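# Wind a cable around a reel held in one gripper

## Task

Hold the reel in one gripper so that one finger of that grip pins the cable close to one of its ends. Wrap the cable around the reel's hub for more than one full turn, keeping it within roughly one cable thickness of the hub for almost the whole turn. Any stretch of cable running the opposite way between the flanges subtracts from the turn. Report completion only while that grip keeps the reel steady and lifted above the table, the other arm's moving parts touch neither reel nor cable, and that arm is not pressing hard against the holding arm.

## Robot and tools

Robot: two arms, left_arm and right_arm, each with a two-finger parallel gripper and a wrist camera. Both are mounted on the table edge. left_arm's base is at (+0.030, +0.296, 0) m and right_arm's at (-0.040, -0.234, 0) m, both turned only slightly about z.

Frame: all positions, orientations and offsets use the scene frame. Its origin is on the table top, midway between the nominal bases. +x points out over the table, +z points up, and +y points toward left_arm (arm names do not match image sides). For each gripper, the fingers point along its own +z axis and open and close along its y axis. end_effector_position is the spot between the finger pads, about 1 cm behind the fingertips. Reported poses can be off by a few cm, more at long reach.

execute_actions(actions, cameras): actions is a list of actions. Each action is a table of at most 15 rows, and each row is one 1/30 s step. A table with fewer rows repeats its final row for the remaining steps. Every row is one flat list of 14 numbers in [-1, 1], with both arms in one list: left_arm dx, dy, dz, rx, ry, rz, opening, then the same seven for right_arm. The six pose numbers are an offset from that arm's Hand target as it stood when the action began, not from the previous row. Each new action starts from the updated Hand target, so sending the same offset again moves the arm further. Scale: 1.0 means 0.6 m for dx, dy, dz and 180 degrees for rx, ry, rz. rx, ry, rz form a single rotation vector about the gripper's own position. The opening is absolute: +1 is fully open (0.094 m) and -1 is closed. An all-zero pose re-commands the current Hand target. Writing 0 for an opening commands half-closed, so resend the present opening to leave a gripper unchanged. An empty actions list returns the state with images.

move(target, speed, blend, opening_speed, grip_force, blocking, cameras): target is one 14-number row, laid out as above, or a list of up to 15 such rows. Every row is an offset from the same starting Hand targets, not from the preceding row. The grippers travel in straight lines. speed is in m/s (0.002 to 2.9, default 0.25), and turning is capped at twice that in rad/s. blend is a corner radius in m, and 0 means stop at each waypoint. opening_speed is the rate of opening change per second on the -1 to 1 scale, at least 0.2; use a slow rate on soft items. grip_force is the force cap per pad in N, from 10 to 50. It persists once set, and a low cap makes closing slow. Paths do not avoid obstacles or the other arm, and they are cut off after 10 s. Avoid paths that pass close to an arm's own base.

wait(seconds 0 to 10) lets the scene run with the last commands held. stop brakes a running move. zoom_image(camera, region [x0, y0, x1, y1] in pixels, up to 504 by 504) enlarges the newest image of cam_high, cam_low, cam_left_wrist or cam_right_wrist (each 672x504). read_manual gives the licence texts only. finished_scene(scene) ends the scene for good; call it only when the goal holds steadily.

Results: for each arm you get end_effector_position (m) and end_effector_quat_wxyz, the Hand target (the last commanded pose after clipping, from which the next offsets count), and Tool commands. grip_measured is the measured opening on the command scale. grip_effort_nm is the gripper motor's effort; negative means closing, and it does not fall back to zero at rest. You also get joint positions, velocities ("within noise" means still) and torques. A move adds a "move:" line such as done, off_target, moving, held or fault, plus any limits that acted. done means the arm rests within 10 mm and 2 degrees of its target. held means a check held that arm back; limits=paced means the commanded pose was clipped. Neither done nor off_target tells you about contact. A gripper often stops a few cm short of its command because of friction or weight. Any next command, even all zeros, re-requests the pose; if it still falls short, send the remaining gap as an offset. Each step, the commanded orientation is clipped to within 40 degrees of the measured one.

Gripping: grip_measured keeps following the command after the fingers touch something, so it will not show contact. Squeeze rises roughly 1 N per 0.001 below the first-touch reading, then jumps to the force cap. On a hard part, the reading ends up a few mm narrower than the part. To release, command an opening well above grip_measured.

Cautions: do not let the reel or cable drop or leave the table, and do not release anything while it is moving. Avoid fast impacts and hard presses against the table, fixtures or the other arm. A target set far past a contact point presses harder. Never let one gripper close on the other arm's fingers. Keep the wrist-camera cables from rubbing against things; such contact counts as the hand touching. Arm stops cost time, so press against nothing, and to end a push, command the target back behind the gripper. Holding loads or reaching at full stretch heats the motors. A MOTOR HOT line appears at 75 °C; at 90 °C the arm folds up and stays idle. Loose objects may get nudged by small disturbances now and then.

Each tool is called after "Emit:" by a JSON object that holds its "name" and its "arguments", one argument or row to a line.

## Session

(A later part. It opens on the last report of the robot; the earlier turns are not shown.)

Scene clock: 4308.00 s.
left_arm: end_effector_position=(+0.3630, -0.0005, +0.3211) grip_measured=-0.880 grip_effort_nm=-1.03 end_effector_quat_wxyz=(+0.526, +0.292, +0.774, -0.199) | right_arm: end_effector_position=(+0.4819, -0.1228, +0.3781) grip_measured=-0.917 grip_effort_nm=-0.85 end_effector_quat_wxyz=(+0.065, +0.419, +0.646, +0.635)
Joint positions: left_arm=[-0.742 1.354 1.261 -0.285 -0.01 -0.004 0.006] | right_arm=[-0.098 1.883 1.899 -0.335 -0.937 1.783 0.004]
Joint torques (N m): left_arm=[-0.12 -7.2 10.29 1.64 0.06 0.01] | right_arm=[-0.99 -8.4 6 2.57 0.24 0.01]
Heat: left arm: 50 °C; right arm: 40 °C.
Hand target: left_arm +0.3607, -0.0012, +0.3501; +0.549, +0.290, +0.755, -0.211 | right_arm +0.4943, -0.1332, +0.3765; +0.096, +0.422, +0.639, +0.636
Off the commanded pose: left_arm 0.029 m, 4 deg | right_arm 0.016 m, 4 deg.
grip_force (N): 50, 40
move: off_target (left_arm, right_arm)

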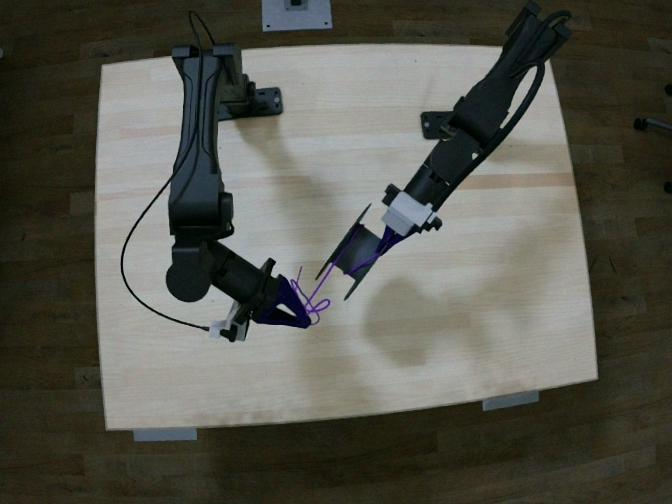

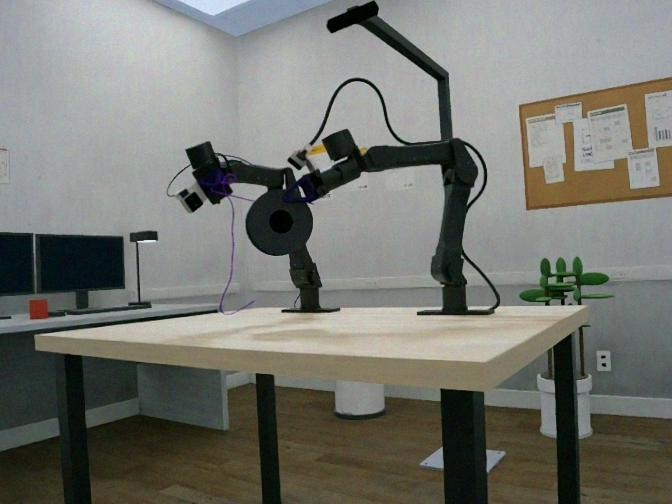

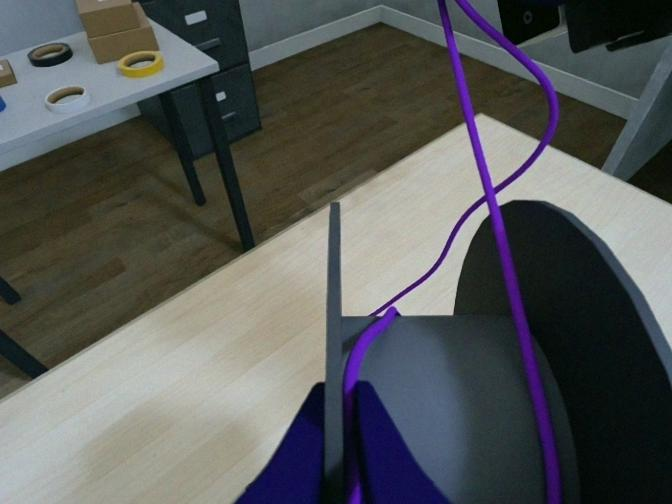

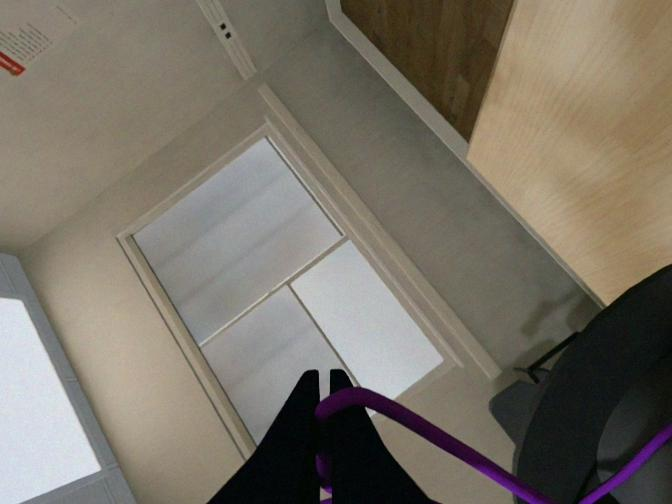

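Emit:
{"name": "move", "arguments": {
  "target": [
    [0,0,0,0,0,0,-1,-0.0095,0.0187,-0.1275,0,0,0,-1],
    [0,0,0,0,0,0,-1,-0.0345,0.038,-0.21,0,0,0,-1],
    [0,0,0,0,0,0,-1,-0.0733,0.068,-0.2625,0,0,0,-1]
  ],
  "speed": 0.08,
  "blend": [0.02,0.02,0],
  "cameras": ["cam_right_wrist", "cam_low", "cam_left_wrist", "cam_high"]
}}

Emit:
{"name": "zoom_image", "arguments": {
  "camera": "cam_low",
  "region": [200, 120, 380, 310]
}}

Emit:
{"name": "zoom_image", "arguments": {
  "camera": "cam_high",
  "region": [280, 160, 440, 330]
}}

Scene clock: 4345.50 s.
left_arm: end_effector_position=(+0.3584, +0.0037, +0.3068) grip_measured=-0.880 grip_effort_nm=-1.04 end_effector_quat_wxyz=(+0.502, +0.301, +0.789, -0.188) | right_arm: end_effector_position=(+0.4521, -0.0889, +0.2210) grip_measured=-0.917 grip_effort_nm=-0.85 end_effector_quat_wxyz=(+0.088, +0.411, +0.642, +0.641)
Joint positions: left_arm=[-0.742 1.354 1.261 -0.347 -0.01 0.002 0.006] | right_arm=[-0.007 1.803 1.12 0.439 -0.826 1.823 0.004]
Joint torques (N m): left_arm=[-0.1 -7.86 9.85 2.13 0.06 -0.04] | right_arm=[0.02 -9.65 5.01 1.99 0.17 0.03]
Heat: left arm: 50 °C; right arm: 36 °C.
Hand target: left_arm +0.3607, -0.0011, +0.3500; +0.549, +0.290, +0.755, -0.211 | right_arm +0.4503, -0.0923, +0.2189; +0.096, +0.422, +0.639, +0.636
Off the commanded pose: left_arm 0.044 m, 7 deg | right_arm 0.004 m, 2 deg.
grip_force (N): 50, 40
move: off_target (left_arm)

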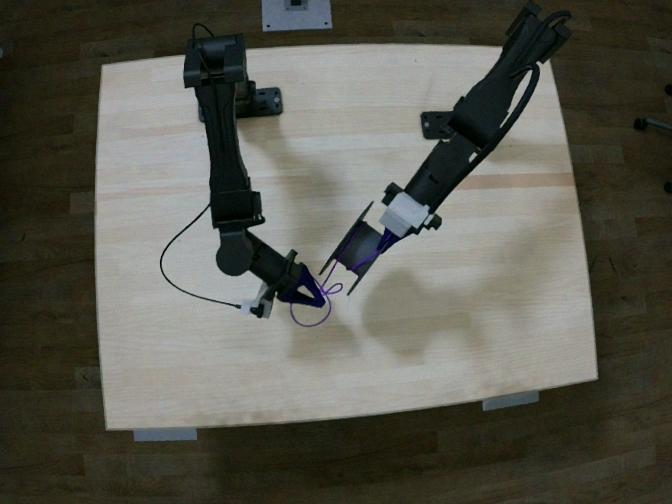

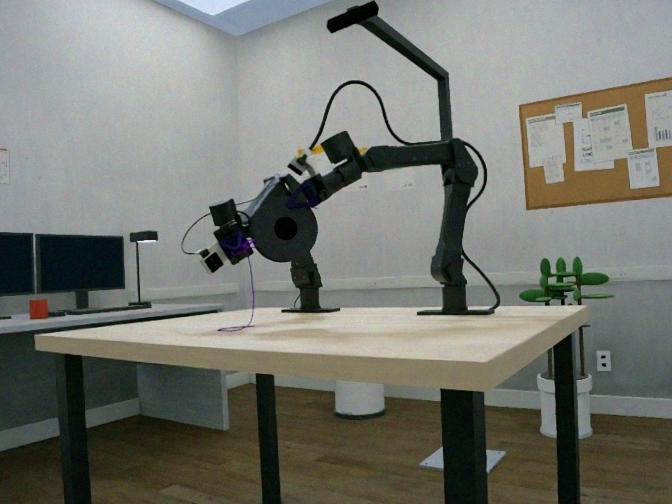

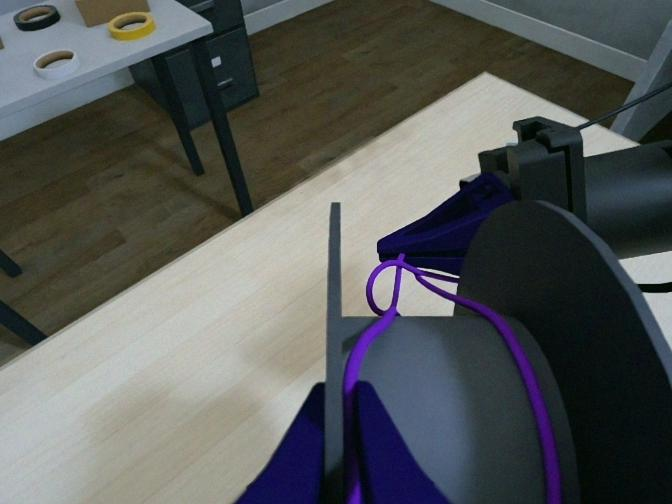

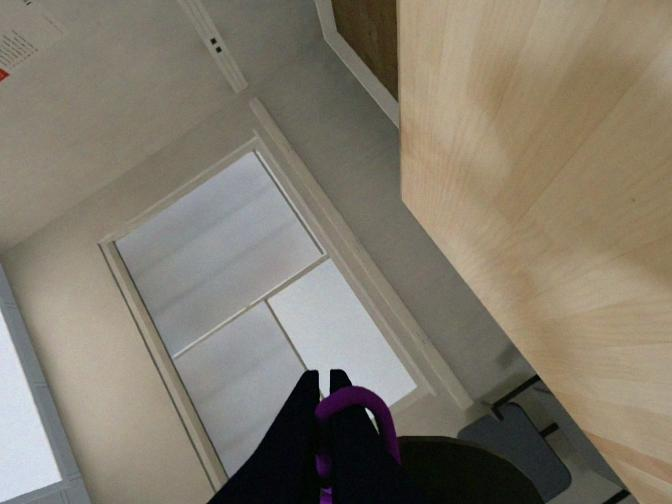

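Scaled by 2.653.

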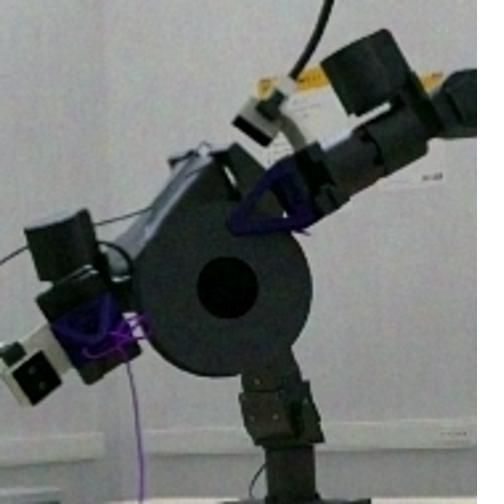

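Scaled by 2.965.

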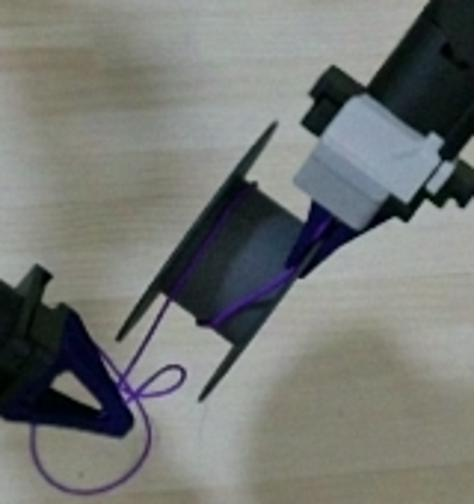

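Emit:
{"name": "move", "arguments": {
  "target": [
    [0,0,0,0,0,0,-1,0.0,0.0,0.0,0,0,0,-0.3],
    [0,0,0,0,0,0,-1,-0.14,-0.155,0.035,0,0,0,-0.3]
  ],
  "speed": 0.08,
  "opening_speed": 0.5,
  "cameras": ["cam_right_wrist", "cam_low", "cam_left_wrist", "cam_high"]
}}

Emit:
{"name": "zoom_image", "arguments": {
  "camera": "cam_low",
  "region": [200, 120, 380, 310]
}}

Emit:
{"name": "zoom_image", "arguments": {
  "camera": "cam_high",
  "region": [280, 160, 440, 330]
}}

Scene clock: 4363.57 s.
left_arm: end_effector_position=(+0.3584, +0.0036, +0.3068) grip_measured=-0.880 grip_effort_nm=-1.04 end_effector_quat_wxyz=(+0.502, +0.301, +0.789, -0.188) | right_arm: end_effector_position=(+0.3742, -0.1870, +0.2412) grip_measured=-0.303 grip_effort_nm=0.14 end_effector_quat_wxyz=(+0.103, +0.424, +0.636, +0.636)
Joint positions: left_arm=[-0.742 1.354 1.261 -0.347 -0.01 0.002 0.006] | right_arm=[-0.309 1.502 0.918 0.219 -1.074 1.674 0.033]
Joint torques (N m): left_arm=[-0.12 -7.86 9.84 2.13 0.05 -0.04] | right_arm=[-0.44 -7.31 5.6 1.61 -0.3 -0.1]
Heat: left arm: 51 °C; right arm: 37 °C.
Hand target: left_arm +0.3607, -0.0011, +0.3500; +0.549, +0.290, +0.755, -0.211 | right_arm +0.3663, -0.1852, +0.2399; +0.096, +0.422, +0.639, +0.636
Off the commanded pose: left_arm 0.044 m, 7 deg | right_arm 0.008 m, 1 deg.
grip_force (N): 50, 40
move: off_target (left_arm)

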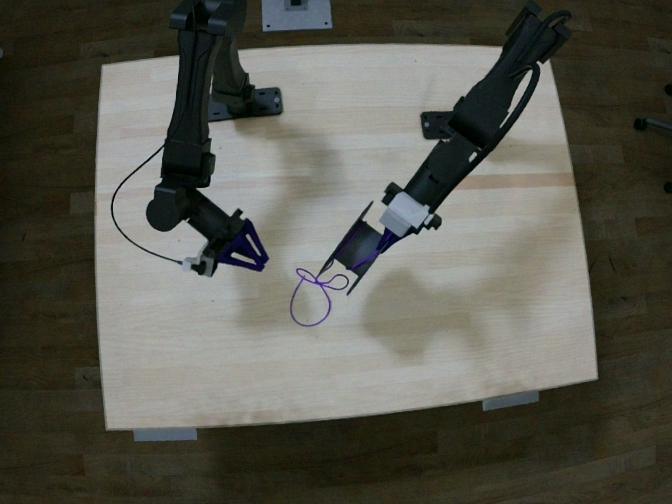

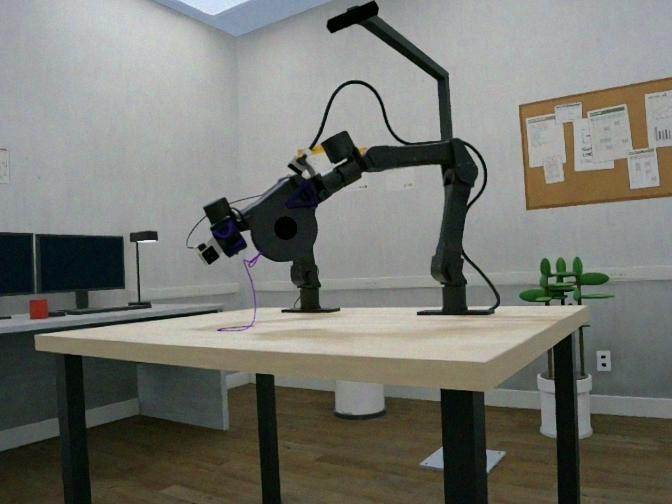

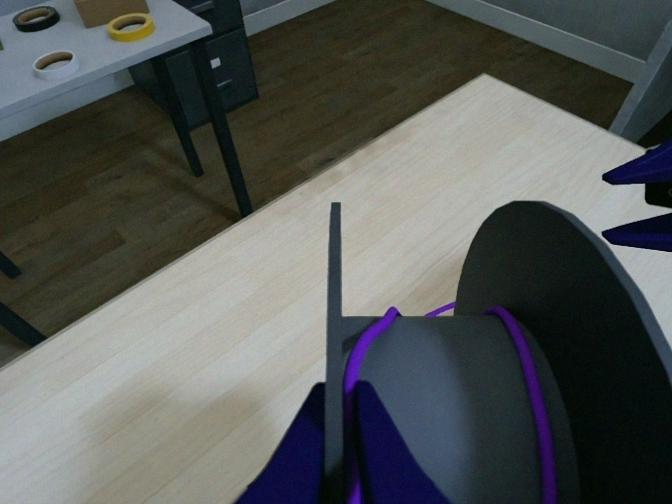

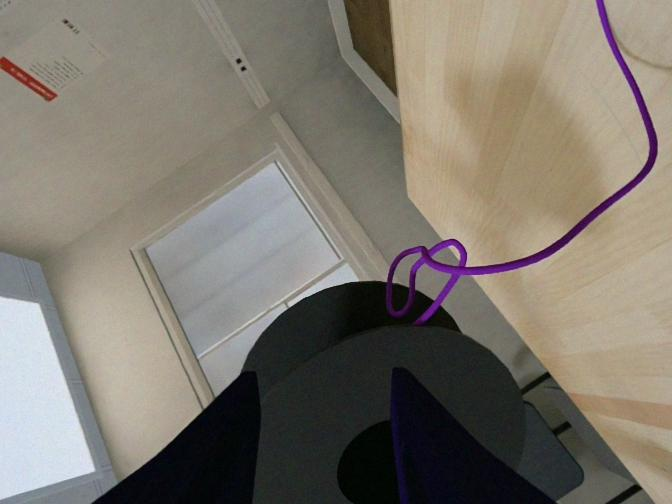

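Scaled by 2.653.

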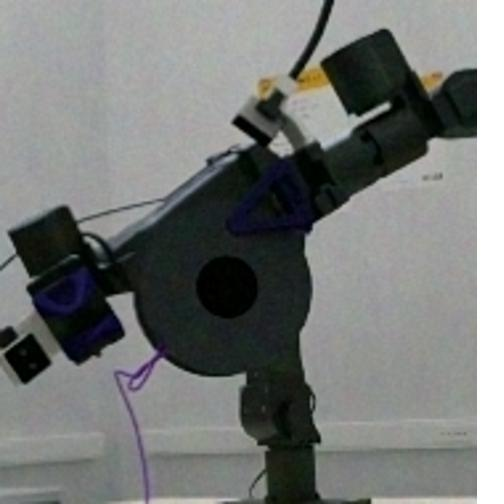

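Scaled by 2.965.

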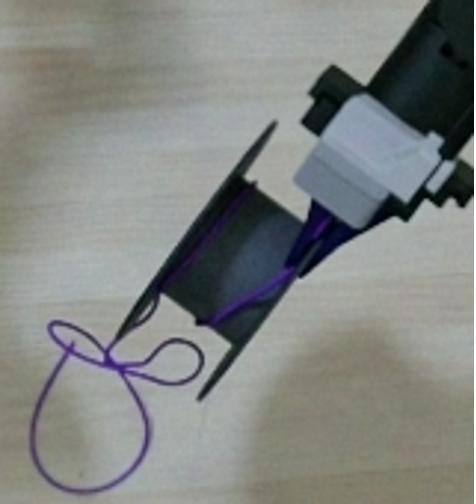

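Emit:
{"name": "zoom_image", "arguments": {
  "camera": "cam_high",
  "region": [310, 190, 390, 300]
}}

Emit:
{"name": "zoom_image", "arguments": {
  "camera": "cam_left_wrist",
  "region": [300, 260, 620, 504]
}}

Emit:
{"name": "zoom_image", "arguments": {
  "camera": "cam_right_wrist",
  "region": [240, 220, 540, 440]
}}

Scaled by 4.582.

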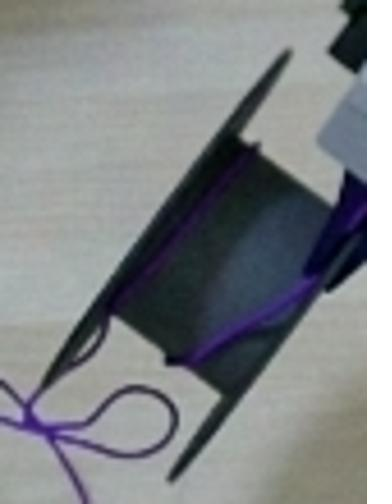

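Scaled by 1.575.

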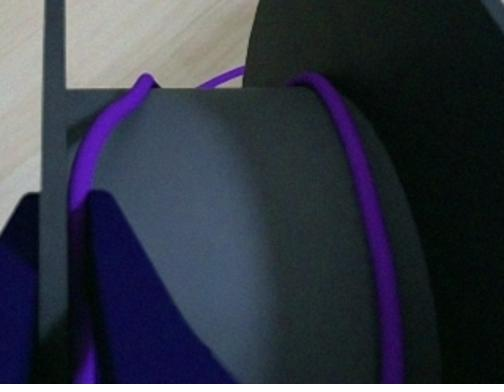

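Scaled by 1.680.

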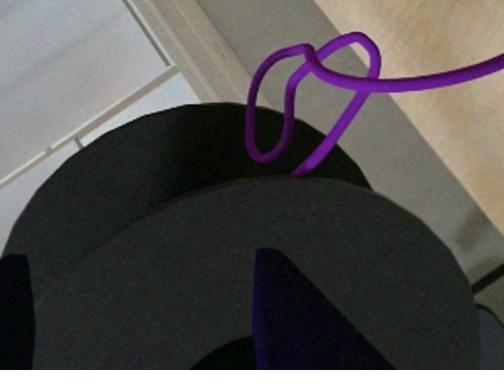

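Emit:
{"name": "move", "arguments": {
  "target": [0,0,0,0,0,0,-1,-0.17,-0.20,0.03,0,0,0,-0.3],
  "speed": 0.2,
  "cameras": ["cam_right_wrist", "cam_low", "cam_left_wrist", "cam_high"]
}}

Emit:
{"name": "zoom_image", "arguments": {
  "camera": "cam_low",
  "region": [220, 160, 340, 290]
}}

Emit:
{"name": "zoom_image", "arguments": {
  "camera": "cam_high",
  "region": [280, 190, 400, 330]
}}

Scene clock: 4418.33 s.
left_arm: end_effector_position=(+0.3584, +0.0036, +0.3068) grip_measured=-0.880 grip_effort_nm=-1.04 end_effector_quat_wxyz=(+0.502, +0.301, +0.789, -0.188) | right_arm: end_effector_position=(+0.2645, -0.3068, +0.2512) grip_measured=-0.303 grip_effort_nm=0.14 end_effector_quat_wxyz=(+0.117, +0.430, +0.640, +0.626)
Joint positions: left_arm=[-0.742 1.354 1.261 -0.347 -0.01 0.002 0.006] | right_arm=[-0.868 1.645 1.286 -1.518 -1.371 0.095 0.033]
Joint torques (N m): left_arm=[-0.1 -7.86 9.84 2.13 0.05 -0.04] | right_arm=[0.35 -5.11 7.91 -0.62 -0.47 -0.11]
Heat: left arm: 52 °C; right arm: 36 °C.
Hand target: left_arm +0.3607, -0.0011, +0.3500; +0.549, +0.290, +0.755, -0.211 | right_arm +0.2643, -0.3053, +0.2579; +0.096, +0.422, +0.639, +0.636
Off the commanded pose: left_arm 0.044 m, 7 deg | right_arm 0.007 m, 3 deg.
joint sent to its limit (right arm) — joint 4 (wrist pitch), lower limit. The joint targets still meet the commanded pose.
grip_force (N): 50, 40
move: off_target (left_arm, right_arm)

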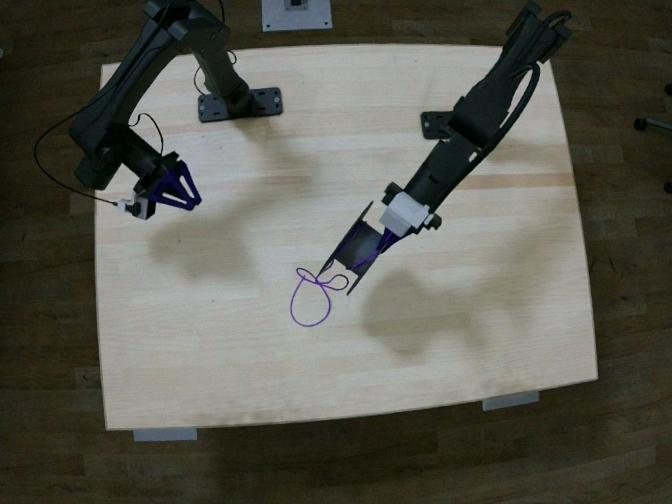

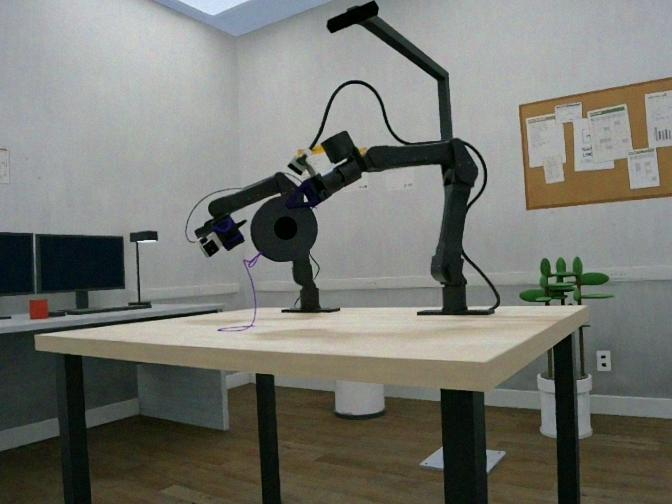

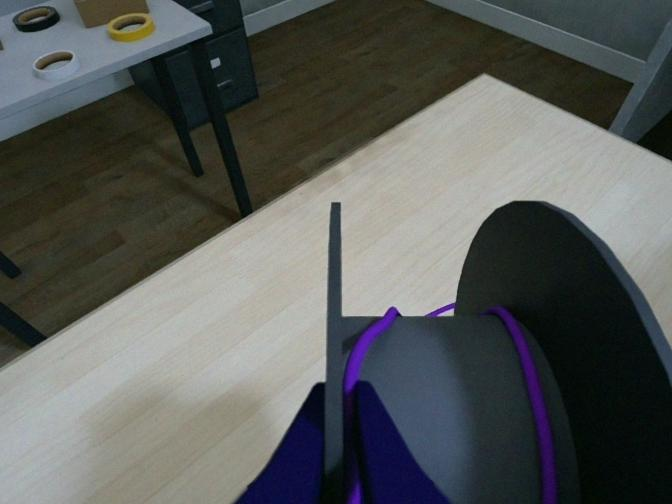

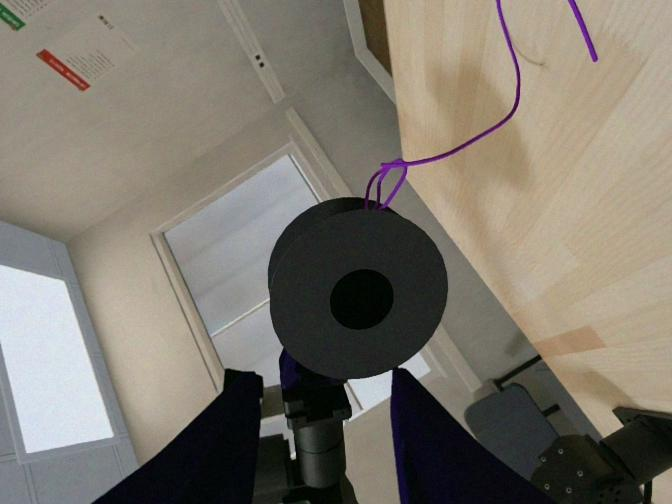

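Scaled by 3.877.

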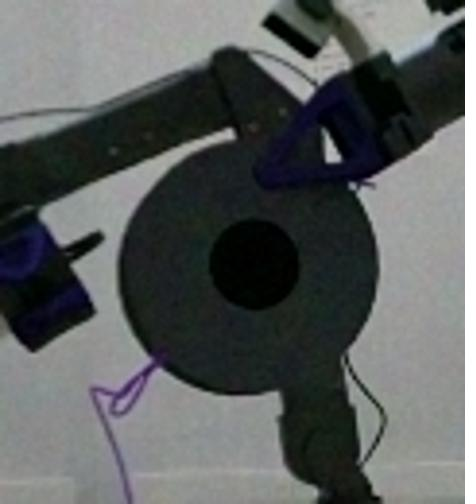

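Scaled by 3.600.

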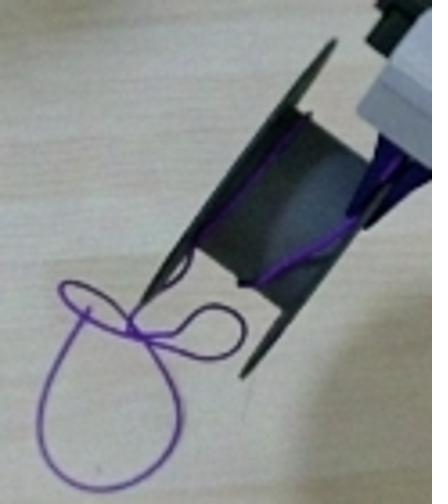

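Emit:
{"name": "finished_scene", "arguments": {
  "scene": 1
}}

The scene is finished: the task was done.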